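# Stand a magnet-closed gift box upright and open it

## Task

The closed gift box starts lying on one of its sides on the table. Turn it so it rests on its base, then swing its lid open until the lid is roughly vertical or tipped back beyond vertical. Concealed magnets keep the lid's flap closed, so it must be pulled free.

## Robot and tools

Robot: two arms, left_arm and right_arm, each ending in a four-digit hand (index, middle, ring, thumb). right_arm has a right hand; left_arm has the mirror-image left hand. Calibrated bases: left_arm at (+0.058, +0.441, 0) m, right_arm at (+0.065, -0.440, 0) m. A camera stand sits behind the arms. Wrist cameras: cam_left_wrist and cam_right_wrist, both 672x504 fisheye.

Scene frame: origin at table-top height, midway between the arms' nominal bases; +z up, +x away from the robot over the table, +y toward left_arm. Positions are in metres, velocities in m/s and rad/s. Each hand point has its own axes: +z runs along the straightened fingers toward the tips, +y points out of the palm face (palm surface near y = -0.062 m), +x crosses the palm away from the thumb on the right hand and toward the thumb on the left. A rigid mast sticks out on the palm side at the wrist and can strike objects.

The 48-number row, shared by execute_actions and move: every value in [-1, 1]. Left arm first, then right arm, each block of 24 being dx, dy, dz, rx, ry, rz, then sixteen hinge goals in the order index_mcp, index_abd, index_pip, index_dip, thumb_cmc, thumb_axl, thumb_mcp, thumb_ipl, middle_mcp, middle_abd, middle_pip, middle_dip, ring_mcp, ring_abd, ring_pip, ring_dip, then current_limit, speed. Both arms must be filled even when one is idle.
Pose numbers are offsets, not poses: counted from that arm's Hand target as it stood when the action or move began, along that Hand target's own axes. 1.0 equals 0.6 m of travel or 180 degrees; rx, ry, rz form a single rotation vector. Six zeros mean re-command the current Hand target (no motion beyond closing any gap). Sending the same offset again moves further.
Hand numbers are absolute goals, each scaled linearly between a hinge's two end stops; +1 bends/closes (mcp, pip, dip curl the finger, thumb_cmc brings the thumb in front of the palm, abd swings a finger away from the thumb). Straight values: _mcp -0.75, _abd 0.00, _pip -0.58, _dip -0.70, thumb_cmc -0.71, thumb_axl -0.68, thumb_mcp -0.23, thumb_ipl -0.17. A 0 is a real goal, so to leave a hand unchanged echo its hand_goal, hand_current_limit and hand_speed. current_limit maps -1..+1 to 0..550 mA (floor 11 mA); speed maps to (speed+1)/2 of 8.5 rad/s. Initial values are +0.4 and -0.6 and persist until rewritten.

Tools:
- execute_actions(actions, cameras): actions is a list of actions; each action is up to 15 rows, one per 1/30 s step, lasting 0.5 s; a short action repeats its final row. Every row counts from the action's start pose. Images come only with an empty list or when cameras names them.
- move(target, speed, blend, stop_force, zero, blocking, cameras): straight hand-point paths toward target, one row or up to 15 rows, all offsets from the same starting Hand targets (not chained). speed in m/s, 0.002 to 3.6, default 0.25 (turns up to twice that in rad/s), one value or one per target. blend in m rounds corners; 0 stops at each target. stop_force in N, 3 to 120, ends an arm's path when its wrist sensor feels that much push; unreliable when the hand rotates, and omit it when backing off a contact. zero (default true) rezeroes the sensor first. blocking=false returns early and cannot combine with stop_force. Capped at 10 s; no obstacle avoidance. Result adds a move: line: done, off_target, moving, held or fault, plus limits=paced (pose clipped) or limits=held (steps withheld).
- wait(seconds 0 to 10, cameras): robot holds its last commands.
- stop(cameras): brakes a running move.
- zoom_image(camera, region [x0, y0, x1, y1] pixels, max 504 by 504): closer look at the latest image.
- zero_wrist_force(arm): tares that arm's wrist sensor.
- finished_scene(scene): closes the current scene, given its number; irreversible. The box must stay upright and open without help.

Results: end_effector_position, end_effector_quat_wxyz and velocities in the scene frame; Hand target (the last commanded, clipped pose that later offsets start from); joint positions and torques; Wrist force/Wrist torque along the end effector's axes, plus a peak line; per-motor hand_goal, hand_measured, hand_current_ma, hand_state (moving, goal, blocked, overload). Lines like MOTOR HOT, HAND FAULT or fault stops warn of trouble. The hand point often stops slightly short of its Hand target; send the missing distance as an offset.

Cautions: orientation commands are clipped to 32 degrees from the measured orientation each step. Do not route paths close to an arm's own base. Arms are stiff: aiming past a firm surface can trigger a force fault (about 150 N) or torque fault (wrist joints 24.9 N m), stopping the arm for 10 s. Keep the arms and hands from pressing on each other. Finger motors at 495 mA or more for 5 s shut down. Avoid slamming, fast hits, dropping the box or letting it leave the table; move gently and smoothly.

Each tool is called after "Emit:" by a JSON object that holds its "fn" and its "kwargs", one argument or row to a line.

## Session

Emit:
{"fn": "execute_actions", "kwargs": {
  "actions": []
}}

Scene clock: 0.00 s.
left_arm: end_effector_position=(+0.4653, +0.5212, +0.2300) hand_goal=(-0.754, +0.000, -0.576, -0.696, -0.714, -0.678, -0.226, -0.168, -0.754, +0.000, -0.576, -0.696, -0.754, +0.000, -0.576, -0.696) hand_measured=(-0.754, +0.000, -0.576, -0.696, -0.714, -0.678, -0.226, -0.168, -0.754, +0.000, -0.576, -0.696, -0.754, +0.000, -0.576, -0.696) hand_current_ma=(+0, +0, +0, +0, +0, +0, +0, +0, +0, +0, +0, +0, +0, +0, +0, +0) hand_state=(goal, goal, goal, goal, goal, goal, goal, goal, goal, goal, goal, goal, goal, goal, goal, goal) hand_current_limit=0.40 hand_speed=-0.60 end_effector_quat_wxyz=(+0.000, +0.005, +1.000, +0.000) | right_arm: end_effector_position=(+0.4708, -0.5277, +0.2300) hand_goal=(-0.754, +0.000, -0.576, -0.696, -0.714, -0.678, -0.226, -0.168, -0.754, +0.000, -0.576, -0.696, -0.754, +0.000, -0.576, -0.696) hand_measured=(-0.754, +0.000, -0.576, -0.696, -0.714, -0.678, -0.226, -0.168, -0.754, +0.000, -0.576, -0.696, -0.754, +0.000, -0.576, -0.696) hand_current_ma=(+0, +0, +0, +0, +0, +0, +0, +0, +0, +0, +0, +0, +0, +0, +0, +0) hand_state=(goal, goal, goal, goal, goal, goal, goal, goal, goal, goal, goal, goal, goal, goal, goal, goal) hand_current_limit=0.40 hand_speed=-0.60 end_effector_quat_wxyz=(+0.000, +1.000, -0.003, +0.000)
Joint positions: left_arm=[3.458 -1.419 -2.042 -1.252 1.571 -1.255] | right_arm=[-0.316 -1.723 2.042 -1.89 -1.571 1.255]
Joint velocities: within noise
Joint torques (N m): no reading
Motor temperatures (°C): left_arm=[31 31 31 39 32 35] | right_arm=[28 38 29 32 33 35]
Wrist force (N): no reading
Wrist torque (N m): no reading
Wrist force, peak (N): no reading
Hand target: left_arm +0.4653, +0.5212, +0.2300; +0.000, +0.005, +1.000, +0.000 | right_arm +0.4708, -0.5277, +0.2300; +0.000, +1.000, -0.003, +0.000

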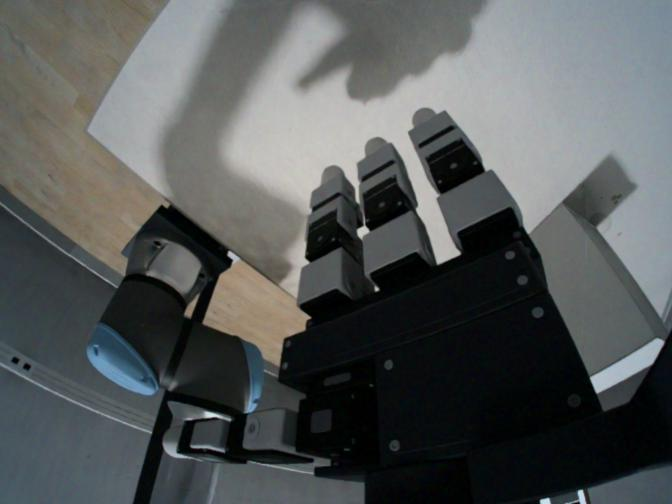

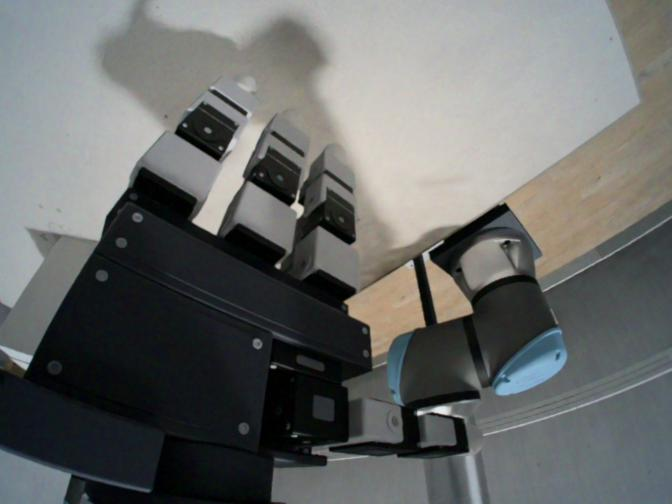

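Emit:
{"fn": "move", "kwargs": {
  "target": [0,-0.2,-0.2,0,0,0.8,-0.754,0,-0.576,-0.696,-0.714,-0.678,-0.226,-0.168,-0.754,0,-0.576,-0.696,-0.754,0,-0.576,-0.696,0.4,-0.6,0,-0.2,-0.2,0,0,-0.78,-0.754,0,-0.576,-0.696,-0.714,-0.678,-0.226,-0.168,-0.754,0,-0.576,-0.696,-0.754,0,-0.576,-0.696,0.4,-0.6],
  "speed": 0.5,
  "cameras": ["all"]
}}

Scene clock: 33.23 s.
left_arm: end_effector_position=(+0.4640, +0.4012, +0.3500) hand_goal=(-0.754, +0.000, -0.576, -0.696, -0.714, -0.678, -0.226, -0.168, -0.754, +0.000, -0.576, -0.696, -0.754, +0.000, -0.576, -0.696) hand_measured=(-0.754, +0.000, -0.576, -0.696, -0.714, -0.678, -0.224, -0.168, -0.754, +0.000, -0.576, -0.696, -0.754, +0.000, -0.576, -0.696) hand_current_ma=(+0, +0, +0, +0, +0, +0, +1, +0, +0, +0, +0, +0, +0, +0, +0, +0) hand_state=(goal, goal, goal, goal, goal, goal, goal, goal, goal, goal, goal, goal, goal, goal, goal, goal) hand_current_limit=0.40 hand_speed=-0.60 end_effector_quat_wxyz=(+0.000, +0.953, +0.304, +0.000) | right_arm: end_effector_position=(+0.4716, -0.4077, +0.3500) hand_goal=(-0.754, +0.000, -0.576, -0.696, -0.714, -0.678, -0.226, -0.168, -0.754, +0.000, -0.576, -0.696, -0.754, +0.000, -0.576, -0.696) hand_measured=(-0.754, +0.000, -0.576, -0.696, -0.714, -0.678, -0.224, -0.168, -0.754, +0.000, -0.576, -0.696, -0.754, +0.000, -0.576, -0.696) hand_current_ma=(+2, +0, -2, +0, -1, +2, +9, +1, +2, +0, -2, +0, +2, +0, -2, +0) hand_state=(goal, goal, goal, goal, goal, goal, goal, goal, goal, goal, goal, goal, goal, goal, goal, goal) hand_current_limit=0.40 hand_speed=-0.60 end_effector_quat_wxyz=(+0.000, +0.342, +0.940, +0.000)
Joint positions: left_arm=[3.607 -1.135 -1.925 -1.652 1.571 1.407] | right_arm=[-0.457 -2.016 1.931 -1.485 -1.571 -1.336]
Joint torques (N m): left_arm=[13.03 -3.37 33.35 0.18 -1.42 2.01] | right_arm=[-13.04 10.28 -28.74 -0.08 2.18 -0.92]
Wrist force (N): left_arm=[0.5 0.4 -0.3] | right_arm=[0.4 -0.8 -0.4]
Wrist torque (N m): left_arm=[0.10 -0.08 -0.01] | right_arm=[-0.07 -0.02 0.11]
Wrist force, peak (N): left_arm=[0.7 0.4 -0.6] | right_arm=[0.4 -0.8 -0.4]
Hand target: left_arm +0.4640, +0.4012, +0.3500; +0.000, +0.953, +0.304, +0.000 | right_arm +0.4716, -0.4077, +0.3500; +0.000, +0.342, +0.940, +0.000
Off the commanded pose: left_arm 0.000 m, 0 deg | right_arm 0.000 m, 0 deg.
move: done
camera_calibration:
cam_left_wrist: T_world_to_cam=[[-0.999172, 0.0332161, -0.0234828, 0.42389], [0.00771809, 0.721589, 0.692278, -0.578302], [0.0399397, 0.691524, -0.721248, 0.0828717], [0, 0, 0, 1]] pos_world=[0.424693, 0.345909, 0.470071]
cam_right_wrist: T_world_to_cam=[[0.999405, 0.0334522, -0.00840654, -0.425006], [0.0284951, -0.663408, 0.747715, -0.594813], [0.0194358, -0.74751, -0.663966, 0.042193], [0, 0, 0, 1]] pos_world=[0.440882, -0.348846, 0.469193]

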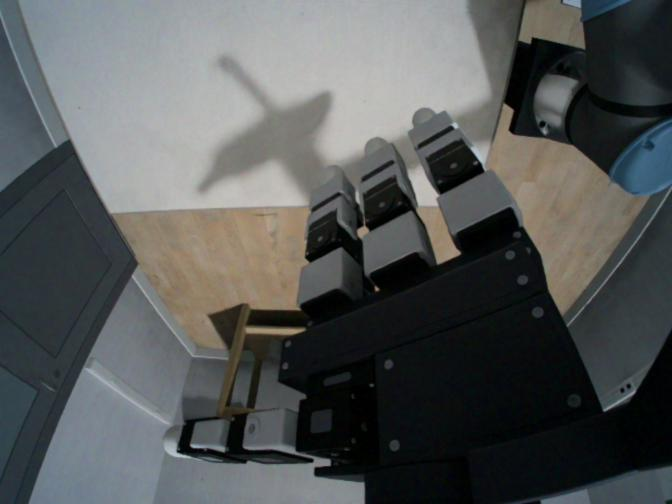

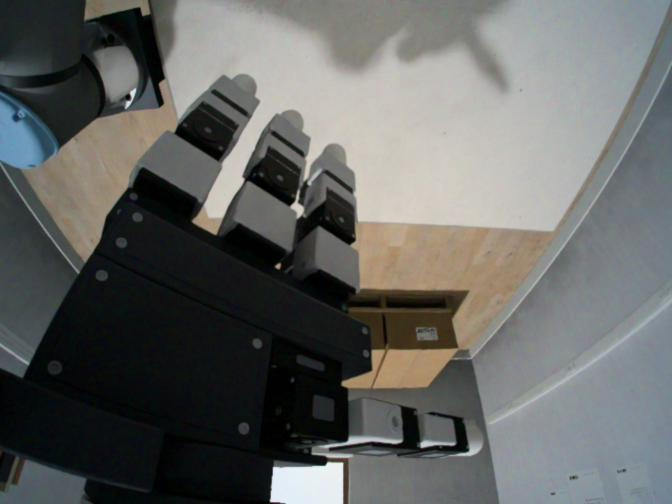

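Emit:
{"fn": "move", "kwargs": {
  "target": [0.143,0.2,-0.1,0,0,0,-0.754,0,-0.576,-0.696,-0.714,-0.678,-0.226,-0.168,-0.754,0,-0.576,-0.696,-0.754,0,-0.576,-0.696,0.4,-0.6,0.145,0.4,-0.1,0,0,0,-0.754,0,-0.576,-0.696,-0.714,-0.678,-0.226,-0.168,-0.754,0,-0.576,-0.696,-0.754,0,-0.576,-0.696,0.4,-0.6],
  "speed": 0.3,
  "cameras": ["all"]
}}

Scene clock: 63.33 s.
left_arm: end_effector_position=(+0.6033, +0.3531, +0.4100) hand_goal=(-0.754, +0.000, -0.576, -0.696, -0.714, -0.678, -0.226, -0.168, -0.754, +0.000, -0.576, -0.696, -0.754, +0.000, -0.576, -0.696) hand_measured=(-0.754, +0.000, -0.576, -0.696, -0.714, -0.678, -0.224, -0.168, -0.754, +0.000, -0.576, -0.696, -0.754, +0.000, -0.576, -0.696) hand_current_ma=(+0, +0, +0, +0, +0, +0, +1, +0, +0, +0, +0, +0, +0, +0, +0, +0) hand_state=(goal, goal, goal, goal, goal, goal, goal, goal, goal, goal, goal, goal, goal, goal, goal, goal) hand_current_limit=0.40 hand_speed=-0.60 end_effector_quat_wxyz=(+0.000, +0.953, +0.304, +0.000) | right_arm: end_effector_position=(+0.5589, -0.1679, +0.4100) hand_goal=(-0.754, +0.000, -0.576, -0.696, -0.714, -0.678, -0.226, -0.168, -0.754, +0.000, -0.576, -0.696, -0.754, +0.000, -0.576, -0.696) hand_measured=(-0.754, +0.000, -0.576, -0.696, -0.714, -0.678, -0.224, -0.168, -0.754, +0.000, -0.576, -0.696, -0.754, +0.000, -0.576, -0.696) hand_current_ma=(+2, +0, -2, +0, -1, +2, +9, +1, +2, +0, -2, +0, +2, +0, -2, +0) hand_state=(goal, goal, goal, goal, goal, goal, goal, goal, goal, goal, goal, goal, goal, goal, goal, goal) hand_current_limit=0.40 hand_speed=-0.60 end_effector_quat_wxyz=(+0.000, +0.342, +0.940, +0.000)
Joint positions: left_arm=[3.369 -1.503 -1.503 -1.706 1.571 1.17] | right_arm=[0.206 -1.643 1.507 -1.435 -1.571 -0.673]
Joint torques (N m): left_arm=[-13.28 11.48 33.33 0.19 1.4 -1.74] | right_arm=[11.26 -6.27 -29.32 0.03 -2.03 1.99]
Wrist force (N): left_arm=[0.4 0.3 0.1] | right_arm=[0.4 -0.3 -0.1]
Wrist torque (N m): left_arm=[0.08 -0.02 0.03] | right_arm=[-0.02 -0.02 -0.03]
Wrist force, peak (N): left_arm=[0.7 1.2 -0.5] | right_arm=[-0.3 -1.8 -0.3]
Hand target: left_arm +0.6034, +0.3531, +0.4100; +0.000, +0.953, +0.304, +0.000 | right_arm +0.5589, -0.1678, +0.4100; +0.000, +0.342, +0.940, +0.000
Off the commanded pose: left_arm 0.000 m, 0 deg | right_arm 0.000 m, 0 deg.
move: done
camera_calibration:
cam_left_wrist: T_world_to_cam=[[-0.999158, 0.0336381, -0.0234917, 0.565957], [0.00802206, 0.721677, 0.692183, -0.586281], [0.0402371, 0.691412, -0.72134, 0.153827], [0, 0, 0, 1]] pos_world=[0.563994, 0.29771, 0.530071]
cam_right_wrist: T_world_to_cam=[[0.999389, 0.0339511, -0.00834992, -0.519735], [0.0287881, -0.663551, 0.747577, -0.483167], [0.0198405, -0.74736, -0.664123, 0.259332], [0, 0, 0, 1]] pos_world=[0.528181, -0.109146, 0.529093]

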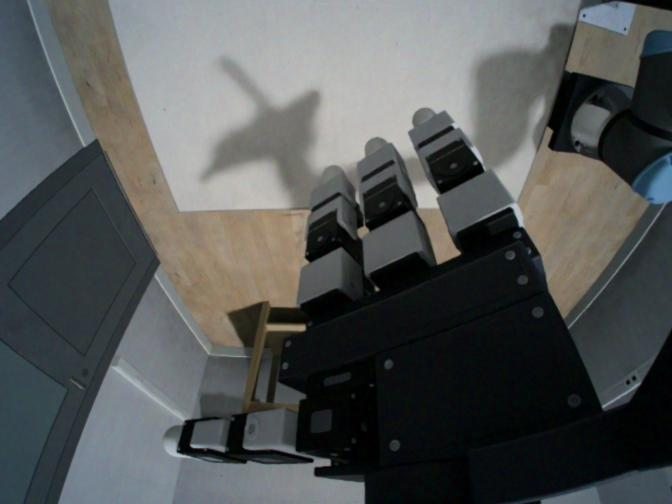

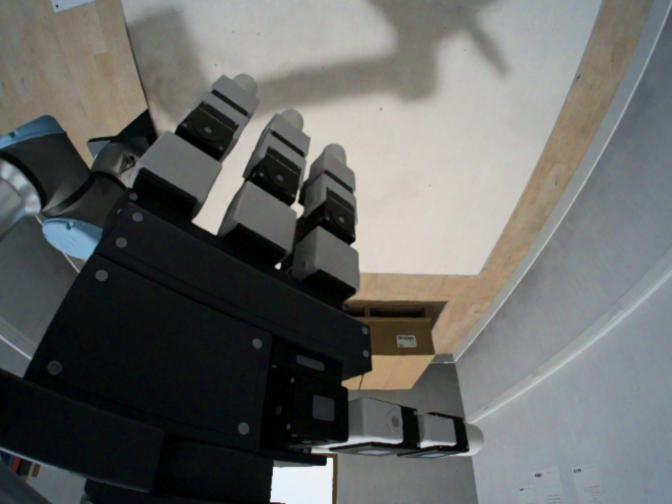

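Emit:
{"fn": "move", "kwargs": {
  "target": [-0.226,0.05,0,0,0,-0.98,-0.754,0,-0.576,-0.696,-0.714,-0.678,-0.226,-0.168,-0.754,0,-0.576,-0.696,-0.754,0,-0.576,-0.696,0.4,-0.6,0,-0.15,0,0,0,0,-0.754,0,-0.576,-0.696,-0.714,-0.678,-0.226,-0.168,-0.754,0,-0.576,-0.696,-0.754,0,-0.576,-0.696,0.4,-0.6],
  "speed": 0.6,
  "cameras": ["cam_left_wrist"]
}}

Scene clock: 90.67 s.
left_arm: end_effector_position=(+0.5102, +0.2501, +0.4100) hand_goal=(-0.754, +0.000, -0.576, -0.696, -0.714, -0.678, -0.226, -0.168, -0.754, +0.000, -0.576, -0.696, -0.754, +0.000, -0.576, -0.696) hand_measured=(-0.754, +0.000, -0.576, -0.696, -0.714, -0.678, -0.224, -0.168, -0.754, +0.000, -0.576, -0.696, -0.754, +0.000, -0.576, -0.696) hand_current_ma=(+0, +0, +0, +0, +0, +0, +1, +0, +0, +0, +0, +0, +0, +0, +0, +0) hand_state=(goal, goal, goal, goal, goal, goal, goal, goal, goal, goal, goal, goal, goal, goal, goal, goal) hand_current_limit=0.40 hand_speed=-0.60 end_effector_quat_wxyz=(+0.000, -0.274, +0.962, +0.000) | right_arm: end_effector_position=(+0.5012, -0.2368, +0.4100) hand_goal=(-0.754, +0.000, -0.576, -0.696, -0.714, -0.678, -0.226, -0.168, -0.754, +0.000, -0.576, -0.696, -0.754, +0.000, -0.576, -0.696) hand_measured=(-0.754, +0.000, -0.576, -0.696, -0.714, -0.678, -0.224, -0.168, -0.754, +0.000, -0.576, -0.696, -0.754, +0.000, -0.576, -0.696) hand_current_ma=(+2, +0, -2, +0, -1, +2, +9, +1, +2, +0, -2, +0, +2, +0, -2, +0) hand_state=(goal, goal, goal, goal, goal, goal, goal, goal, goal, goal, goal, goal, goal, goal, goal, goal) hand_current_limit=0.40 hand_speed=-0.60 end_effector_quat_wxyz=(+0.000, +0.342, +0.940, +0.000)
Joint positions: left_arm=[2.935 -1.738 -1.255 -1.719 1.571 -2.343] | right_arm=[0.059 -1.843 1.669 -1.397 -1.571 -0.821]
Joint torques (N m): left_arm=[12.91 20.81 32.45 -0.1 1.6 -1.73] | right_arm=[-13.16 -26.74 -17.33 -0.22 1.81 -0.91]
Wrist force (N): left_arm=[0.2 0.3 -0.3] | right_arm=[-0.2 -0.1 0.2]
Wrist torque (N m): left_arm=[0.07 -0.03 0.01] | right_arm=[-0.02 0.02 0.06]
Wrist force, peak (N): left_arm=[1.1 0.2 -0.2] | right_arm=[0.3 -0.6 -0.3]
Hand target: left_arm +0.5102, +0.2501, +0.4100; +0.000, -0.274, +0.962, +0.000 | right_arm +0.5012, -0.2368, +0.4100; +0.000, +0.342, +0.940, +0.000
Off the commanded pose: left_arm 0.000 m, 0 deg | right_arm 0.000 m, 0 deg.
move: done
camera_calibration:
cam_left_wrist: T_world_to_cam=[[0.995041, -0.096661, -0.0234371, -0.508511], [-0.0536037, -0.719654, 0.692261, -0.119478], [-0.0837812, -0.687572, -0.721267, 0.636906], [0, 0, 0, 1]] pos_world=[0.552946, 0.302783, 0.530171]
Images, in order (width x height): cam_left_wrist 672x504.

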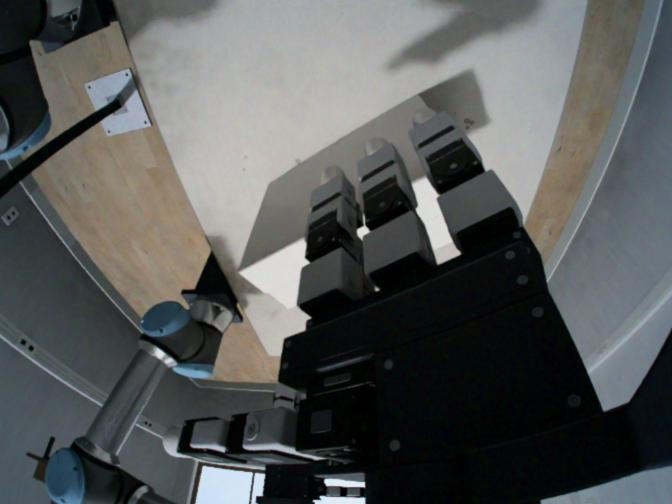

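Emit:
{"fn": "move", "kwargs": {
  "target": [0,0,-0.1,0,0,0,-0.754,0,-0.576,-0.696,-0.714,-0.678,-0.226,-0.168,-0.754,0,-0.576,-0.696,-0.754,0,-0.576,-0.696,0.4,-0.6,0.197,0.024,-0.1,0,0,0.8,-0.754,0,-0.576,-0.696,-0.714,-0.678,-0.226,-0.168,-0.754,0,-0.576,-0.696,-0.754,0,-0.576,-0.696,0.4,-0.6],
  "speed": 0.6,
  "cameras": ["all"]
}}

Emit:
{"fn": "zoom_image", "kwargs": {
  "camera": "cam_left_wrist",
  "region": [200, 50, 500, 300]
}}

Emit:
{"fn": "zoom_image", "kwargs": {
  "camera": "cam_right_wrist",
  "region": [200, 0, 600, 330]
}}

Scene clock: 119.23 s.
left_arm: end_effector_position=(+0.5102, +0.2501, +0.4700) hand_goal=(-0.754, +0.000, -0.576, -0.696, -0.714, -0.678, -0.226, -0.168, -0.754, +0.000, -0.576, -0.696, -0.754, +0.000, -0.576, -0.696) hand_measured=(-0.754, +0.000, -0.576, -0.696, -0.714, -0.678, -0.224, -0.168, -0.754, +0.000, -0.576, -0.696, -0.754, +0.000, -0.576, -0.696) hand_current_ma=(+0, +0, +0, +0, +0, +0, +1, +0, +0, +0, +0, +0, +0, +0, +0, +0) hand_state=(goal, goal, goal, goal, goal, goal, goal, goal, goal, goal, goal, goal, goal, goal, goal, goal) hand_current_limit=0.40 hand_speed=-0.60 end_effector_quat_wxyz=(+0.000, -0.274, +0.962, +0.000) | right_arm: end_effector_position=(+0.4198, -0.1499, +0.4700) hand_goal=(-0.754, +0.000, -0.576, -0.696, -0.714, -0.678, -0.226, -0.168, -0.754, +0.000, -0.576, -0.696, -0.754, +0.000, -0.576, -0.696) hand_measured=(-0.754, +0.000, -0.576, -0.696, -0.714, -0.678, -0.224, -0.168, -0.754, +0.000, -0.576, -0.696, -0.754, +0.000, -0.576, -0.696) hand_current_ma=(+2, +0, -2, +0, -1, +2, +9, +1, +2, +0, -2, +0, +2, +0, -2, +0) hand_state=(goal, goal, goal, goal, goal, goal, goal, goal, goal, goal, goal, goal, goal, goal, goal, goal) hand_current_limit=0.40 hand_speed=-0.60 end_effector_quat_wxyz=(+0.000, +0.999, -0.034, +0.000)
Joint positions: left_arm=[2.935 -1.773 -1.056 -1.884 1.571 -2.343] | right_arm=[0.527 -1.468 1.173 -1.275 -1.571 2.16]
Joint torques (N m): left_arm=[12.06 22.4 32.21 0.01 1.04 0.25] | right_arm=[-13.06 -14.13 -26.99 -0.04 -2.04 1.92]
Wrist force (N): left_arm=[0.2 0.6 -0.2] | right_arm=[0.1 -0.3 -0.4]
Wrist torque (N m): left_arm=[0.11 -0.05 -0.01] | right_arm=[-0.01 0.02 -0.08]
Wrist force, peak (N): left_arm=[0.1 0.5 -0.8] | right_arm=[-0.1 -1.0 -0.5]
Hand target: left_arm +0.5102, +0.2501, +0.4700; +0.000, -0.274, +0.962, +0.000 | right_arm +0.4198, -0.1499, +0.4700; +0.000, +0.999, -0.034, +0.000
Off the commanded pose: left_arm 0.000 m, 0 deg | right_arm 0.000 m, 0 deg.
move: done
camera_calibration:
cam_left_wrist: T_world_to_cam=[[0.995075, -0.0963017, -0.023508, -0.507191], [-0.0533023, -0.719737, 0.692197, -0.161116], [-0.0835794, -0.687535, -0.721325, 0.680095], [0, 0, 0, 1]] pos_world=[0.552947, 0.302784, 0.590171]
cam_right_wrist: T_world_to_cam=[[-0.788288, -0.615248, -0.00852067, 0.272328], [-0.413616, 0.519593, 0.747626, -0.149052], [-0.455548, 0.592869, -0.664065, 0.71595], [0, 0, 0, 1]] pos_world=[0.479172, -0.179469, 0.589193]

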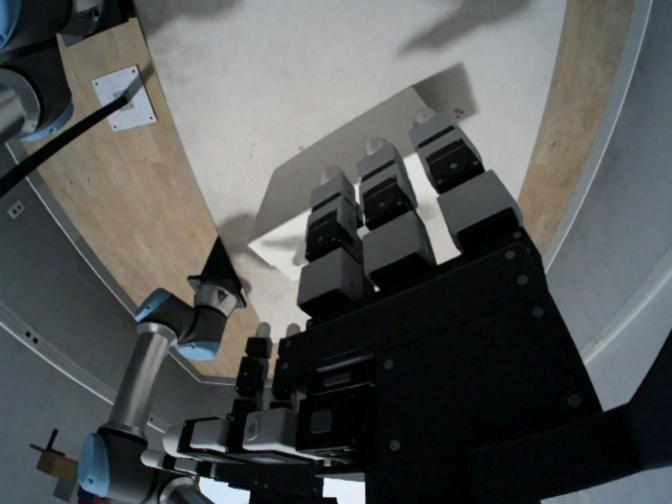

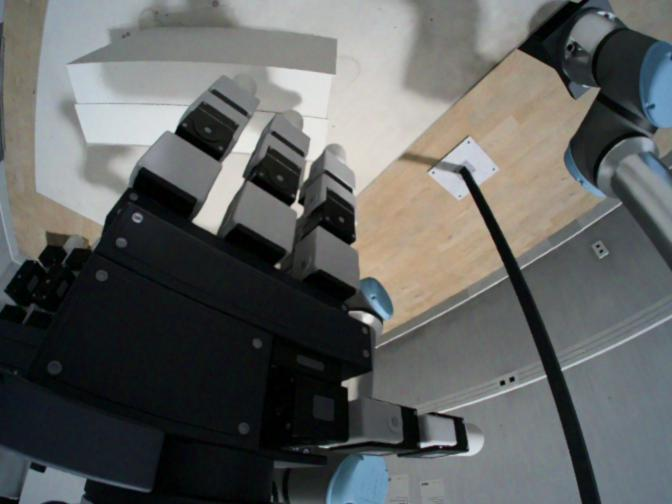

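Scaled by 1.680 from the camera's 672x504 image, which has a finer 960x720 frame.

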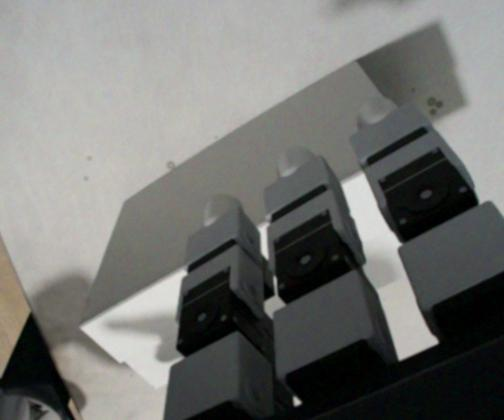

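Scaled by 1.260 from the camera's 672x504 image, which has a finer 960x720 frame.

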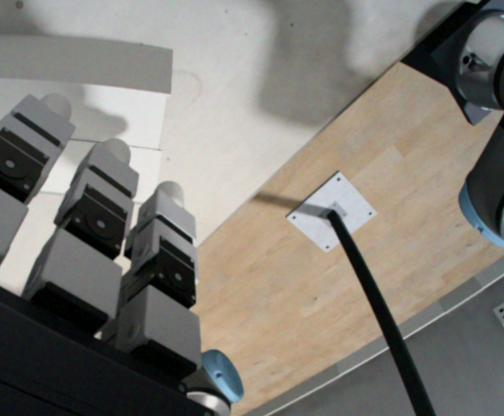

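Emit:
{"fn": "zoom_image", "kwargs": {
  "camera": "cam_right_wrist",
  "region": [50, 20, 220, 170]
}}

Emit:
{"fn": "zoom_image", "kwargs": {
  "camera": "cam_right_wrist",
  "region": [230, 20, 360, 150]
}}

Emit:
{"fn": "zoom_image", "kwargs": {
  "camera": "cam_left_wrist",
  "region": [235, 210, 325, 300]
}}

Scaled by 2.965 from the camera's 672x504 image, which has a finer 960x720 frame.

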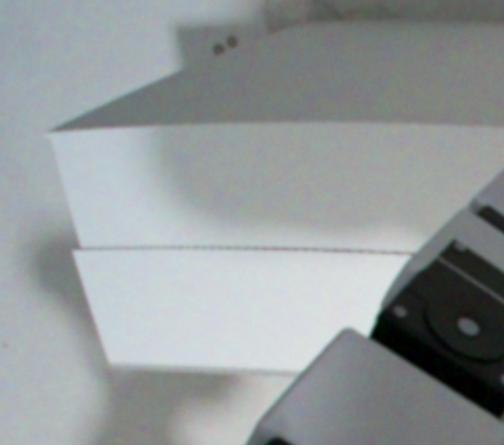

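Scaled by 3.877 from the camera's 672x504 image, which has a finer 960x720 frame.

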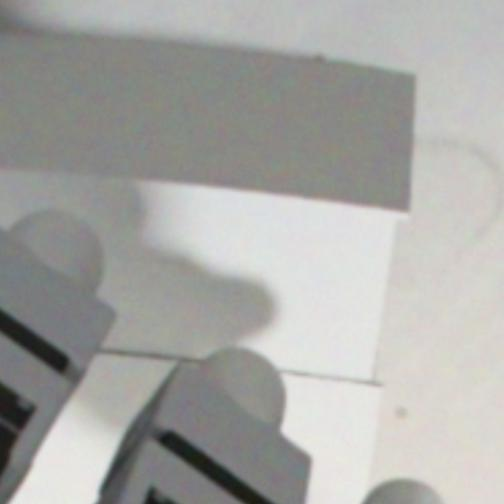

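Scaled by 5.600 from the camera's 672x504 image, which has a finer 960x720 frame.

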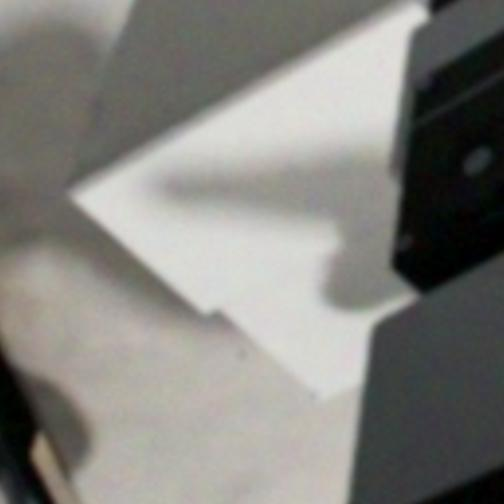

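Emit:
{"fn": "move", "kwargs": {
  "target": [0,0,0,0,0,0.98,-0.754,0,1,0.174,-0.714,-0.678,-0.226,-0.168,-0.754,0,1,0.174,-0.412,0,-0.577,-0.696,0.6,-0.4,0,0,0,0,0,-0.8,-0.412,0,-0.577,-0.696,0.571,-0.678,-0.226,-0.168,-0.754,0,1,0.174,-0.754,0,1,0.174,0.6,-0.4],
  "speed": 0.6
}}

Emit:
{"fn": "move", "kwargs": {
  "target": [0,0,0,0,0,0.044,-0.754,0,1,0.174,-0.714,-0.678,-0.226,-0.168,-0.754,0,1,0.174,-0.412,0,-0.577,-0.696,0.6,-0.4,0,0,0,0,0,-0.378,-0.412,0,-0.577,-0.696,0.571,-0.678,-0.226,-0.168,-0.754,0,1,0.174,-0.754,0,1,0.174,0.6,-0.4],
  "speed": 0.5
}}

Scene clock: 179.10 s.
left_arm: end_effector_position=(+0.5102, +0.2501, +0.4700) hand_goal=(-0.754, +0.000, +1.000, +0.174, -0.714, -0.678, -0.226, -0.168, -0.754, +0.000, +1.000, +0.174, -0.412, +0.000, -0.578, -0.696) hand_measured=(-0.754, +0.000, +0.994, +0.172, -0.714, -0.678, -0.224, -0.168, -0.754, +0.000, +0.994, +0.172, -0.418, +0.000, -0.576, -0.696) hand_current_ma=(+0, +0, -3, -1, +0, +0, +1, +0, +0, +0, -3, -1, -3, +0, +0, +0) hand_state=(goal, goal, goal, goal, goal, goal, goal, goal, goal, goal, goal, goal, goal, goal, goal, goal) hand_current_limit=0.60 hand_speed=-0.40 end_effector_quat_wxyz=(+0.000, +0.953, +0.304, +0.000) | right_arm: end_effector_position=(+0.4198, -0.1499, +0.4700) hand_goal=(-0.412, +0.000, -0.578, -0.696, +0.570, -0.678, -0.226, -0.168, -0.754, +0.000, +1.000, +0.174, -0.754, +0.000, +1.000, +0.174) hand_measured=(-0.420, +0.000, -0.576, -0.696, +0.568, -0.678, -0.224, -0.168, -0.754, +0.000, +0.994, +0.172, -0.754, +0.000, +0.992, +0.172) hand_current_ma=(-28, +0, +3, +0, -7, +2, +9, +1, +2, +0, -21, -8, +2, +0, -24, -9) hand_state=(goal, goal, goal, goal, goal, goal, goal, goal, goal, goal, goal, goal, goal, goal, goal, goal) hand_current_limit=0.60 hand_speed=-0.40 end_effector_quat_wxyz=(+0.000, +0.342, +0.940, +0.000)
Joint positions: left_arm=[3.15 -1.362 -1.465 -1.885 1.571 0.95] | right_arm=[0.342 -1.866 1.527 -1.232 -1.571 -0.538]
Joint torques (N m): left_arm=[13.68 5.3 32.34 0.27 -1.4 2.11] | right_arm=[-13.43 -24.67 -16.14 -0.19 2.3 -0.97]
Wrist force (N): left_arm=[0.3 0.4 -0.2] | right_arm=[0.0 -0.5 0.0]
Wrist torque (N m): left_arm=[0.15 -0.03 -0.06] | right_arm=[0.04 -0.02 0.03]
Wrist force, peak (N): left_arm=[-0.1 1.0 -0.5] | right_arm=[0.0 -1.0 -0.6]
Hand target: left_arm +0.5102, +0.2501, +0.4700; +0.000, +0.953, +0.304, +0.000 | right_arm +0.4198, -0.1499, +0.4700; +0.000, +0.342, +0.940, +0.000
Off the commanded pose: left_arm 0.000 m, 0 deg | right_arm 0.000 m, 0 deg.
move: done

Scene clock: 181.23 s.
left_arm: end_effector_position=(+0.5102, +0.2501, +0.4700) hand_goal=(-0.754, +0.000, +1.000, +0.174, -0.714, -0.678, -0.226, -0.168, -0.754, +0.000, +1.000, +0.174, -0.412, +0.000, -0.578, -0.696) hand_measured=(-0.754, +0.000, +0.994, +0.172, -0.714, -0.678, -0.224, -0.168, -0.754, +0.000, +0.994, +0.172, -0.418, +0.000, -0.576, -0.696) hand_current_ma=(+0, +0, -3, -1, +0, +0, +1, +0, +0, +0, -3, -1, -3, +0, +0, +0) hand_state=(goal, goal, goal, goal, goal, goal, goal, goal, goal, goal, goal, goal, goal, goal, goal, goal) hand_current_limit=0.60 hand_speed=-0.40 end_effector_quat_wxyz=(+0.000, +0.971, +0.237, +0.000) | right_arm: end_effector_position=(+0.4198, -0.1499, +0.4700) hand_goal=(-0.412, +0.000, -0.578, -0.696, +0.570, -0.678, -0.226, -0.168, -0.754, +0.000, +1.000, +0.174, -0.754, +0.000, +1.000, +0.174) hand_measured=(-0.420, +0.000, -0.576, -0.696, +0.568, -0.678, -0.224, -0.168, -0.754, +0.000, +0.994, +0.172, -0.754, +0.000, +0.992, +0.172) hand_current_ma=(-28, +0, +3, +0, -7, +2, +9, +1, +2, +0, -21, -8, +2, +0, -24, -9) hand_state=(goal, goal, goal, goal, goal, goal, goal, goal, goal, goal, goal, goal, goal, goal, goal, goal) hand_current_limit=0.60 hand_speed=-0.40 end_effector_quat_wxyz=(+0.000, -0.243, +0.970, +0.000)
Joint positions: left_arm=[3.172 -1.375 -1.455 -1.882 1.571 1.111] | right_arm=[0.188 -1.732 1.428 -1.266 -1.571 -1.878]
Joint torques (N m): left_arm=[13.49 5.98 32 4.41 -1.48 1.99] | right_arm=[-13.86 -1.23 -29.02 -0.02 2.33 -0.85]
Wrist force (N): left_arm=[0.4 0.2 -0.2] | right_arm=[0.0 -0.3 -0.1]
Wrist torque (N m): left_arm=[0.11 -0.04 -0.05] | right_arm=[0.09 -0.05 0.06]
Wrist force, peak (N): left_arm=[0.7 0.6 -0.2] | right_arm=[0.6 -0.7 -0.1]
Hand target: left_arm +0.5102, +0.2501, +0.4700; +0.000, +0.971, +0.237, +0.000 | right_arm +0.4198, -0.1499, +0.4700; +0.000, -0.243, +0.970, +0.000
Off the commanded pose: left_arm 0.000 m, 0 deg | right_arm 0.000 m, 0 deg.
move: done

Emit:
{"fn": "move", "kwargs": {
  "target": [
    [-0.01,0.3,0.1,0,0,0,-0.754,0,1,0.174,-0.714,-0.678,-0.226,-0.168,-0.754,0,1,0.174,-0.412,0,-0.577,-0.696,0.6,-0.4,-0.115,0.12,0.1,0,0,0,-0.412,0,-0.577,-0.696,0.571,-0.678,-0.226,-0.168,-0.754,0,1,0.174,-0.754,0,1,0.174,0.6,-0.4],
    [-0.01,0.43,0.158,0,0,0,-0.754,0,1,0.174,-0.714,-0.678,-0.226,-0.168,-0.754,0,1,0.174,-0.412,0,-0.577,-0.696,0.6,-0.4,-0.115,0.25,0.158,0,0,0,-0.412,0,-0.577,-0.696,0.571,-0.678,-0.226,-0.168,-0.754,0,1,0.174,-0.754,0,1,0.174,0.6,-0.4]
  ],
  "speed": 0.25,
  "blend": [0.02,0],
  "cameras": ["all"]
}}

Emit:
{"fn": "zoom_image", "kwargs": {
  "camera": "cam_right_wrist",
  "region": [250, 0, 600, 260]
}}

Emit:
{"fn": "zoom_image", "kwargs": {
  "camera": "cam_left_wrist",
  "region": [250, 0, 600, 260]
}}

Scene clock: 193.13 s.
left_arm: end_effector_position=(+0.6237, +0.0185, +0.3752) hand_goal=(-0.754, +0.000, +1.000, +0.174, -0.714, -0.678, -0.226, -0.168, -0.754, +0.000, +1.000, +0.174, -0.412, +0.000, -0.578, -0.696) hand_measured=(-0.754, +0.000, +0.994, +0.172, -0.714, -0.678, -0.224, -0.168, -0.754, +0.000, +0.994, +0.172, -0.418, +0.000, -0.576, -0.696) hand_current_ma=(+0, +0, -3, -1, +0, +0, +1, +0, +0, +0, -3, -1, -3, +0, +0, +0) hand_state=(goal, goal, goal, goal, goal, goal, goal, goal, goal, goal, goal, goal, goal, goal, goal, goal) hand_current_limit=0.60 hand_speed=-0.40 end_effector_quat_wxyz=(+0.000, +0.971, +0.237, +0.000) | right_arm: end_effector_position=(+0.4100, +0.0148, +0.3752) hand_goal=(-0.412, +0.000, -0.578, -0.696, +0.570, -0.678, -0.226, -0.168, -0.754, +0.000, +1.000, +0.174, -0.754, +0.000, +1.000, +0.174) hand_measured=(-0.420, +0.000, -0.576, -0.696, +0.568, -0.678, -0.224, -0.168, -0.754, +0.000, +0.994, +0.172, -0.754, +0.000, +0.994, +0.172) hand_current_ma=(-27, +0, +3, +0, -7, +2, +9, +1, +2, +0, -21, -8, +2, +0, -23, -9) hand_state=(goal, goal, goal, goal, goal, goal, goal, goal, goal, goal, goal, goal, goal, goal, goal, goal) hand_current_limit=0.60 hand_speed=-0.40 end_effector_quat_wxyz=(+0.000, -0.243, +0.970, +0.000)
Joint positions: left_arm=[2.755 -1.844 -1.213 -1.655 1.571 0.694] | right_arm=[0.538 -1.546 1.502 -1.526 -1.571 -1.53]
Joint torques (N m): left_arm=[-13.51 26.8 34.66 0.12 1.54 -1.6] | right_arm=[12.79 -13.68 -27.77 -4.87 -1.94 2.05]
Wrist force (N): left_arm=[0.6 0.4 -0.4] | right_arm=[0.3 -0.2 -0.3]
Wrist torque (N m): left_arm=[0.16 -0.08 0.03] | right_arm=[0.12 -0.10 -0.06]
Wrist force, peak (N): left_arm=[0.5 1.6 0.3] | right_arm=[0.9 -0.9 -0.7]
Hand target: left_arm +0.6238, +0.0184, +0.3752; +0.000, +0.971, +0.237, +0.000 | right_arm +0.4100, +0.0149, +0.3752; +0.000, -0.243, +0.970, +0.000
Off the commanded pose: left_arm 0.000 m, 0 deg | right_arm 0.000 m, 0 deg.
move: done
camera_calibration:
cam_left_wrist: T_world_to_cam=[[-0.984993, 0.170994, -0.0234609, 0.585416], [0.107405, 0.71367, 0.692199, -0.382864], [0.135105, 0.679291, -0.721326, 0.300306], [0, 0, 0, 1]] pos_world=[0.577179, -0.0308591, 0.495371]
cam_right_wrist: T_world_to_cam=[[0.342209, 0.939585, -0.00851191, -0.12131], [0.626233, -0.22131, 0.747565, -0.583207], [0.700518, -0.261154, -0.664134, 0.0895008], [0, 0, 0, 1]] pos_world=[0.34404, 0.00828514, 0.494393]

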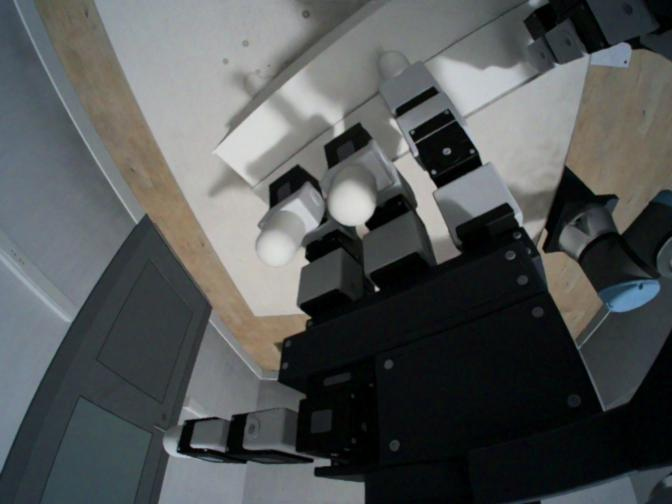

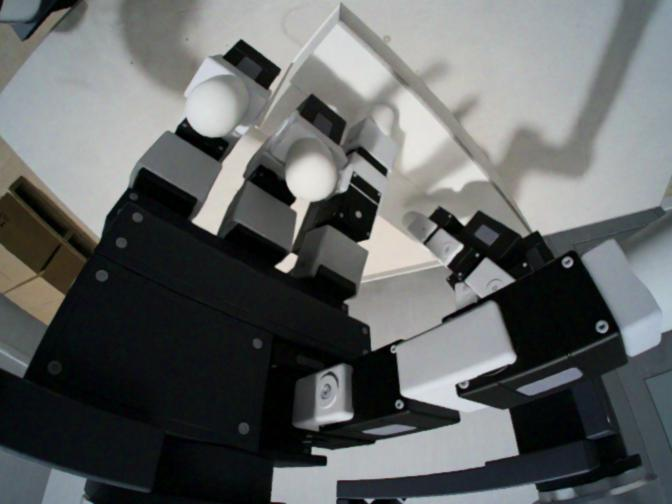

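Scaled by 1.440 from the camera's 672x504 image, which has a finer 960x720 frame.

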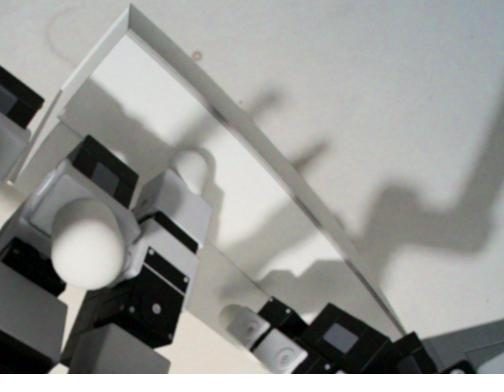

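Scaled by 1.440 from the camera's 672x504 image, which has a finer 960x720 frame.

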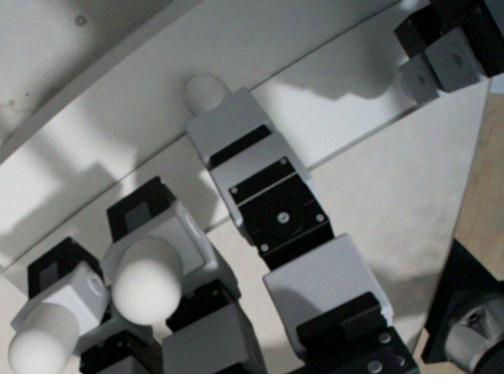

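Emit:
{"fn": "move", "kwargs": {
  "target": [0,0,0.09,0,0,0,-0.754,0,1,0.174,-0.714,-0.678,-0.226,-0.168,-0.754,0,1,0.174,-0.412,0,-0.577,-0.696,0.6,-0.4,0,0,0.09,0,0,0,-0.412,0,-0.577,-0.696,0.571,-0.678,-0.226,-0.168,-0.754,0,1,0.174,-0.754,0,1,0.174,0.6,-0.4],
  "speed": 0.018,
  "stop_force": 14,
  "cameras": ["all"]
}}

Emit:
{"fn": "zoom_image", "kwargs": {
  "camera": "cam_right_wrist",
  "region": [250, 0, 600, 260]
}}

Emit:
{"fn": "zoom_image", "kwargs": {
  "camera": "cam_left_wrist",
  "region": [250, 0, 600, 260]
}}

Scene clock: 208.77 s.
left_arm: end_effector_position=(+0.6238, +0.0184, +0.3514) hand_goal=(-0.754, +0.000, +1.000, +0.174, -0.714, -0.678, -0.226, -0.168, -0.754, +0.000, +1.000, +0.174, -0.412, +0.000, -0.578, -0.696) hand_measured=(-0.754, +0.000, +0.994, +0.172, -0.714, -0.678, -0.224, -0.168, -0.754, +0.000, +0.994, +0.172, -0.406, +0.000, -0.576, -0.698) hand_current_ma=(+0, +0, -3, -1, +0, +0, +1, +0, +0, +0, -3, -1, +3, +0, +0, -1) hand_state=(goal, goal, goal, goal, goal, goal, goal, goal, goal, goal, goal, goal, goal, goal, goal, goal) hand_current_limit=0.60 hand_speed=-0.40 end_effector_quat_wxyz=(+0.000, +0.971, +0.237, +0.000) | right_arm: end_effector_position=(+0.4100, +0.0149, +0.3212) hand_goal=(-0.412, +0.000, -0.578, -0.696, +0.570, -0.678, -0.226, -0.168, -0.754, +0.000, +1.000, +0.174, -0.754, +0.000, +1.000, +0.174) hand_measured=(-0.146, +0.006, -0.520, -0.666, +0.568, -0.678, -0.224, -0.168, -0.754, +0.000, +0.994, +0.172, -0.754, +0.000, +0.994, +0.172) hand_current_ma=(+440, +16, +239, +114, -7, +2, +9, +1, +2, +0, -21, -8, +2, +0, -23, -9) hand_state=(blocked, goal, blocked, blocked, goal, goal, goal, goal, goal, goal, goal, goal, goal, goal, goal, goal) hand_current_limit=0.60 hand_speed=-0.40 end_effector_quat_wxyz=(+0.000, -0.243, +0.970, +0.000)
Joint positions: left_arm=[2.755 -1.841 -1.278 -1.594 1.571 0.694] | right_arm=[0.538 -1.543 1.636 -1.664 -1.571 -1.529]
Joint torques (N m): left_arm=[-12.77 22.51 29.4 0.07 0.93 -1.62] | right_arm=[7.62 -7.44 -14.16 -3.95 1.91 0.32]
Wrist force (N): left_arm=[0.6 -3.3 -8.9] | right_arm=[0.8 -0.2 -5.9]
Wrist torque (N m): left_arm=[0.64 -0.67 0.27] | right_arm=[0.02 -0.20 -0.05]
Wrist force, peak (N): left_arm=[0.4 -8.0 -16.9] | right_arm=[0.4 -4.8 -14.0]
Hand target: left_arm +0.6238, +0.0184, +0.3514; +0.000, +0.971, +0.237, +0.000 (not the last commanded pose) | right_arm +0.4100, +0.0149, +0.3212; +0.000, -0.243, +0.970, +0.000
Off the commanded pose: left_arm 0.030 m, 0 deg | right_arm 0.000 m, 0 deg.
move: contact (left_arm)
camera_calibration:
cam_left_wrist: T_world_to_cam=[[-0.984992, 0.170995, -0.0234616, 0.584971], [0.107397, 0.713623, 0.692249, -0.36628], [0.135114, 0.67934, -0.721277, 0.283095], [0, 0, 0, 1]] pos_world=[0.577279, -0.030959, 0.471471]
cam_right_wrist: T_world_to_cam=[[0.342267, 0.939565, -0.00839557, -0.122029], [0.626092, -0.221394, 0.747658, -0.542785], [0.700615, -0.261156, -0.664031, 0.0536108], [0, 0, 0, 1]] pos_world=[0.34404, 0.00848525, 0.440393]

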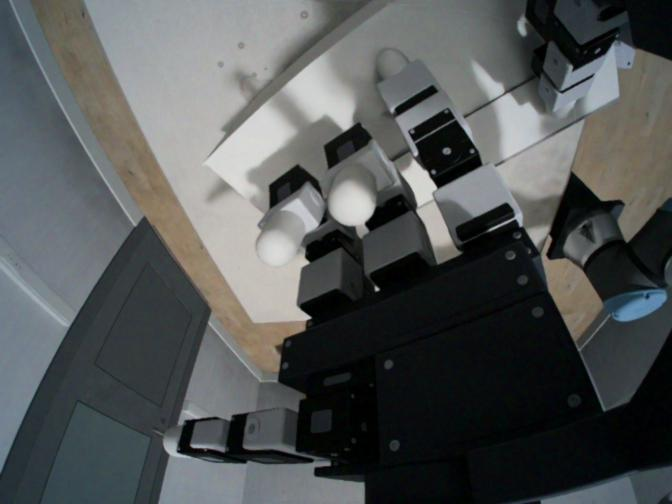

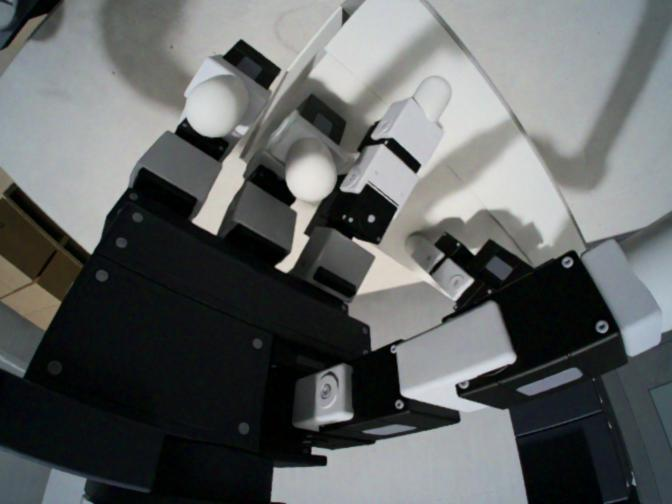

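Scaled by 1.440 from the camera's 672x504 image, which has a finer 960x720 frame.

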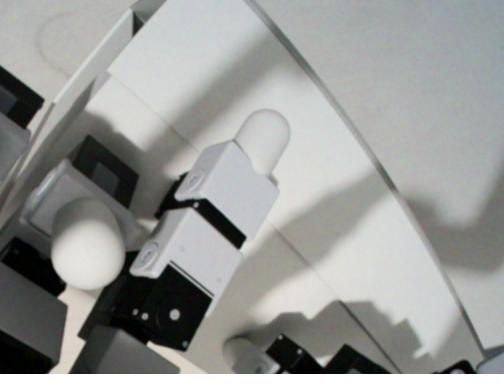

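Scaled by 1.440 from the camera's 672x504 image, which has a finer 960x720 frame.

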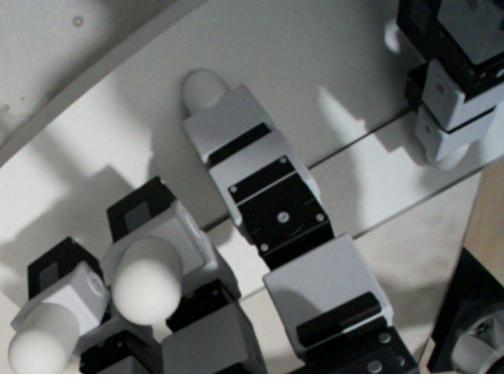

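Emit:
{"fn": "move", "kwargs": {
  "target": [0,0,0,0,0,0,-0.754,0,1,0.174,-0.714,-0.678,-0.226,-0.168,-0.754,0,1,0.174,-0.412,0,-0.577,-0.696,0.6,-0.4,0,-0.005,-0.06,0,0,0,-0.412,0,-0.577,-0.696,0.571,-0.678,-0.226,-0.168,-0.754,0,1,0.174,-0.754,0,1,0.174,0.6,-0.4],
  "speed": 0.1
}}

Emit:
{"fn": "move", "kwargs": {
  "target": [0,0,0,0,0,0,-0.754,0,1,0.174,-0.714,-0.678,-0.226,-0.168,-0.754,0,1,0.174,-0.412,0,-0.577,-0.696,0.6,-0.4,0,0,0.05,0,0,0,-0.412,0,-0.577,-0.696,0.571,-0.678,-0.226,-0.168,-0.754,0,1,0.174,-0.754,0,1,0.174,0.6,-0.4],
  "speed": 0.015,
  "stop_force": 9
}}

Emit:
{"fn": "move", "kwargs": {
  "target": [
    [0,0,0.005,0,0,0,-0.754,0,1,0.174,-0.714,-0.678,-0.226,-0.168,-0.754,0,1,0.174,-0.412,0,-0.577,-0.696,0.6,-0.4,0,0,0.004,0,0,0,-0.412,0,-0.577,-0.696,0.571,-0.678,-0.226,-0.168,-0.754,0,1,0.174,-0.754,0,1,0.174,0.6,-0.4],
    [0,0.025,0.006,0,0,0,-0.754,0,1,0.174,-0.714,-0.678,-0.226,-0.168,-0.754,0,1,0.174,-0.412,0,-0.577,-0.696,0.6,-0.4,0,0.025,0.006,0,0,0,-0.412,0,-0.577,-0.696,0.571,-0.678,-0.226,-0.168,-0.754,0,1,0.174,-0.754,0,1,0.174,0.6,-0.4]
  ],
  "speed": 0.02,
  "cameras": ["all"]
}}

Emit:
{"fn": "zoom_image", "kwargs": {
  "camera": "cam_right_wrist",
  "region": [250, 0, 600, 260]
}}

Scene clock: 224.73 s.
left_arm: end_effector_position=(+0.6238, +0.0184, +0.3514) hand_goal=(-0.754, +0.000, +1.000, +0.174, -0.714, -0.678, -0.226, -0.168, -0.754, +0.000, +1.000, +0.174, -0.412, +0.000, -0.578, -0.696) hand_measured=(-0.754, +0.000, +0.994, +0.172, -0.714, -0.678, -0.224, -0.168, -0.754, +0.000, +0.994, +0.172, -0.404, +0.000, -0.572, -0.694) hand_current_ma=(+0, +0, -3, -1, +0, +0, +1, +0, +0, +0, -3, -1, +5, +0, +2, +0) hand_state=(goal, goal, goal, goal, goal, goal, goal, goal, goal, goal, goal, goal, goal, goal, goal, goal) hand_current_limit=0.60 hand_speed=-0.40 end_effector_quat_wxyz=(+0.000, +0.971, +0.237, +0.000) | right_arm: end_effector_position=(+0.4114, +0.0123, +0.3572) hand_goal=(-0.412, +0.000, -0.578, -0.696, +0.570, -0.678, -0.226, -0.168, -0.754, +0.000, +1.000, +0.174, -0.754, +0.000, +1.000, +0.174) hand_measured=(-0.412, +0.000, -0.576, -0.694, +0.568, -0.678, -0.224, -0.168, -0.754, +0.000, +0.994, +0.172, -0.754, +0.000, +0.994, +0.172) hand_current_ma=(-1, +2, +6, +8, -7, +2, +9, +1, +2, +0, -21, -8, +2, +0, -23, -9) hand_state=(goal, goal, goal, goal, goal, goal, goal, goal, goal, goal, goal, goal, goal, goal, goal, goal) hand_current_limit=0.60 hand_speed=-0.40 end_effector_quat_wxyz=(+0.000, -0.243, +0.970, +0.000) end_effector_velocity=(+0.001, +0.000, +0.002) end_effector_angular_velocity=(+0.001, -0.003, +0.000)
Joint positions: left_arm=[2.755 -1.841 -1.278 -1.594 1.571 0.694] | right_arm=[0.532 -1.55 1.551 -1.573 -1.571 -1.535]
Joint velocities: left_arm=[within noise] | right_arm=[0 0.001 -0.006 0.003 -0.001 0]
Joint torques (N m): left_arm=[-12.81 27.7 29.52 0.37 0.71 -1.63] | right_arm=[-13.55 -13.43 -29.95 -0.34 -1.54 -0.8]
Wrist force (N): left_arm=[0.6 -1.1 -4.5] | right_arm=[0.5 -0.2 -0.6]
Wrist torque (N m): left_arm=[0.38 -0.33 0.12] | right_arm=[0.15 -0.09 0.07]
Wrist force, peak (N): left_arm=[0.6 -3.6 -9.4] | right_arm=[0.6 -0.4 -6.5]
Hand target: left_arm +0.6238, +0.0184, +0.3514; +0.000, +0.971, +0.237, +0.000 | right_arm +0.4114, +0.0123, +0.3572; +0.000, -0.243, +0.970, +0.000
Off the commanded pose: left_arm 0.000 m, 0 deg | right_arm 0.000 m, 0 deg.
move: done

Scene clock: 226.73 s.
left_arm: end_effector_position=(+0.6238, +0.0184, +0.3514) hand_goal=(-0.754, +0.000, +1.000, +0.174, -0.714, -0.678, -0.226, -0.168, -0.754, +0.000, +1.000, +0.174, -0.412, +0.000, -0.578, -0.696) hand_measured=(-0.754, +0.000, +0.994, +0.172, -0.714, -0.678, -0.224, -0.168, -0.754, +0.000, +0.994, +0.172, -0.408, +0.000, -0.578, -0.698) hand_current_ma=(+0, +0, -3, -1, +0, +0, +1, +0, +0, +0, -3, -1, +2, +0, +0, +0) hand_state=(goal, goal, goal, goal, goal, goal, goal, goal, goal, goal, goal, goal, goal, goal, goal, goal) hand_current_limit=0.60 hand_speed=-0.40 end_effector_quat_wxyz=(+0.000, +0.971, +0.237, +0.000) | right_arm: end_effector_position=(+0.4114, +0.0123, +0.3446) hand_goal=(-0.412, +0.000, -0.578, -0.696, +0.570, -0.678, -0.226, -0.168, -0.754, +0.000, +1.000, +0.174, -0.754, +0.000, +1.000, +0.174) hand_measured=(-0.338, +0.004, -0.534, -0.674, +0.568, -0.678, -0.224, -0.168, -0.754, +0.000, +0.994, +0.172, -0.754, +0.000, +0.994, +0.172) hand_current_ma=(+343, +11, +180, +83, -7, +2, +10, +1, +2, +0, -21, -8, +2, +0, -23, -9) hand_state=(blocked, goal, blocked, blocked, goal, goal, goal, goal, goal, goal, goal, goal, goal, goal, goal, goal) hand_current_limit=0.60 hand_speed=-0.40 end_effector_quat_wxyz=(+0.000, -0.243, +0.970, +0.000)
Joint positions: left_arm=[2.755 -1.841 -1.278 -1.594 1.571 0.694] | right_arm=[0.532 -1.549 1.582 -1.604 -1.571 -1.535]
Joint torques (N m): left_arm=[-12.85 30.62 14.45 1.33 0.65 -1.64] | right_arm=[-8.8 -28.35 -27.01 0.56 0.3 -0.86]
Wrist force (N): left_arm=[0.6 -5.1 -12.1] | right_arm=[0.4 -0.6 -5.6]
Wrist torque (N m): left_arm=[0.82 -0.89 0.39] | right_arm=[0.16 -0.20 0.05]
Wrist force, peak (N): left_arm=[0.5 -6.6 -14.0] | right_arm=[0.4 -2.7 -10.5]
Hand target: left_arm +0.6238, +0.0184, +0.3514; +0.000, +0.971, +0.237, +0.000 | right_arm +0.4114, +0.0123, +0.3447; +0.000, -0.243, +0.970, +0.000 (not the last commanded pose)
Off the commanded pose: left_arm 0.000 m, 0 deg | right_arm 0.017 m, 0 deg.
move: contact (right_arm)

Scene clock: 228.47 s.
left_arm: end_effector_position=(+0.6307, +0.0052, +0.3478) hand_goal=(-0.754, +0.000, +1.000, +0.174, -0.714, -0.678, -0.226, -0.168, -0.754, +0.000, +1.000, +0.174, -0.412, +0.000, -0.578, -0.696) hand_measured=(-0.754, +0.000, +0.994, +0.172, -0.714, -0.678, -0.224, -0.168, -0.754, +0.000, +0.994, +0.172, -0.362, -0.006, -0.542, -0.678) hand_current_ma=(+0, +0, -3, -1, +0, +0, +1, +0, +0, +0, -3, -1, +83, -2, +46, +15) hand_state=(goal, goal, goal, goal, goal, goal, goal, goal, goal, goal, goal, goal, blocked, goal, blocked, goal) hand_current_limit=0.60 hand_speed=-0.40 end_effector_quat_wxyz=(+0.000, +0.971, +0.237, +0.000) | right_arm: end_effector_position=(+0.4044, +0.0254, +0.3411) hand_goal=(-0.412, +0.000, -0.578, -0.696, +0.570, -0.678, -0.226, -0.168, -0.754, +0.000, +1.000, +0.174, -0.754, +0.000, +1.000, +0.174) hand_measured=(-0.400, +0.004, -0.568, -0.690, +0.568, -0.678, -0.224, -0.168, -0.754, +0.000, +0.994, +0.172, -0.754, +0.000, +0.994, +0.172) hand_current_ma=(+41, +9, +32, +22, -7, +2, +10, +1, +2, +0, -21, -8, +2, +0, -23, -9) hand_state=(goal, goal, goal, goal, goal, goal, goal, goal, goal, goal, goal, goal, goal, goal, goal, goal) hand_current_limit=0.60 hand_speed=-0.40 end_effector_quat_wxyz=(+0.000, -0.243, +0.970, +0.000)
Joint positions: left_arm=[2.739 -1.874 -1.244 -1.594 1.571 0.679] | right_arm=[0.561 -1.538 1.58 -1.613 -1.571 -1.506]
Joint torques (N m): left_arm=[-13.45 22.87 29.31 -0.51 -0.89 -1.65] | right_arm=[12.23 -11.71 -28.52 -4.62 1.5 2.18]
Wrist force (N): left_arm=[0.7 -0.7 -8.0] | right_arm=[0.2 -0.1 -0.9]
Wrist torque (N m): left_arm=[0.34 -0.52 0.09] | right_arm=[0.13 -0.08 -0.09]
Wrist force, peak (N): left_arm=[0.5 -18.6 -37.4] | right_arm=[0.4 -5.4 -14.6]
Hand target: left_arm +0.6307, +0.0051, +0.3478; +0.000, +0.971, +0.237, +0.000 | right_arm +0.4044, +0.0255, +0.3411; +0.000, -0.243, +0.970, +0.000
Off the commanded pose: left_arm 0.000 m, 0 deg | right_arm 0.000 m, 0 deg.
move: done
camera_calibration:
cam_left_wrist: T_world_to_cam=[[-0.984992, 0.170995, -0.0234616, 0.593842], [0.107397, 0.713623, 0.692249, -0.355098], [0.135114, 0.67934, -0.721277, 0.288546], [0, 0, 0, 1]] pos_world=[0.584079, -0.044159, 0.467871]
cam_right_wrist: T_world_to_cam=[[0.342208, 0.939586, -0.00846452, -0.129666], [0.626125, -0.221306, 0.747657, -0.551793], [0.700615, -0.261154, -0.664031, 0.0733982], [0, 0, 0, 1]] pos_world=[0.33844, 0.0188851, 0.460193]

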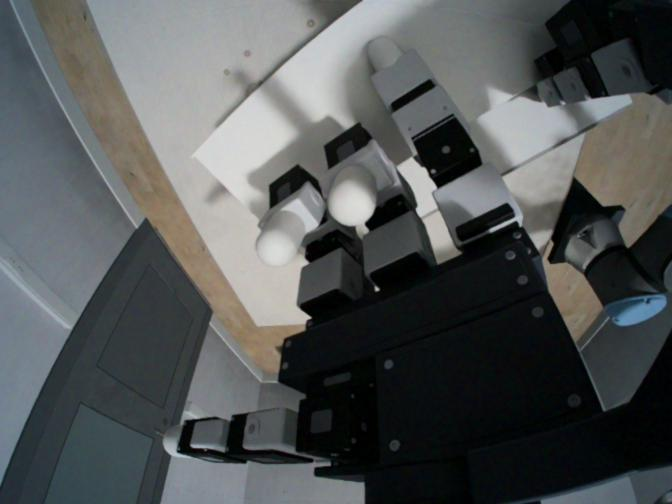

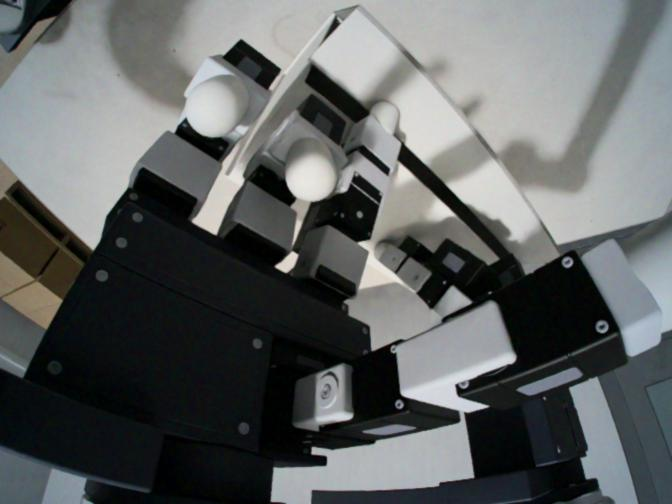

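Scaled by 1.440 from the camera's 672x504 image, which has a finer 960x720 frame.

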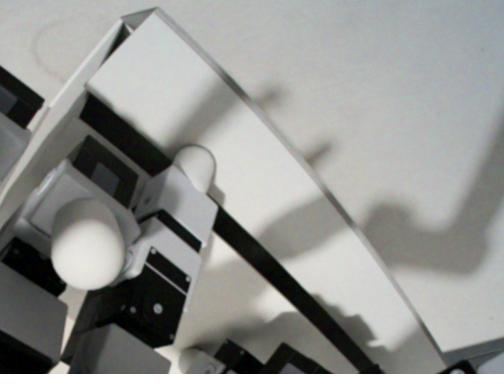

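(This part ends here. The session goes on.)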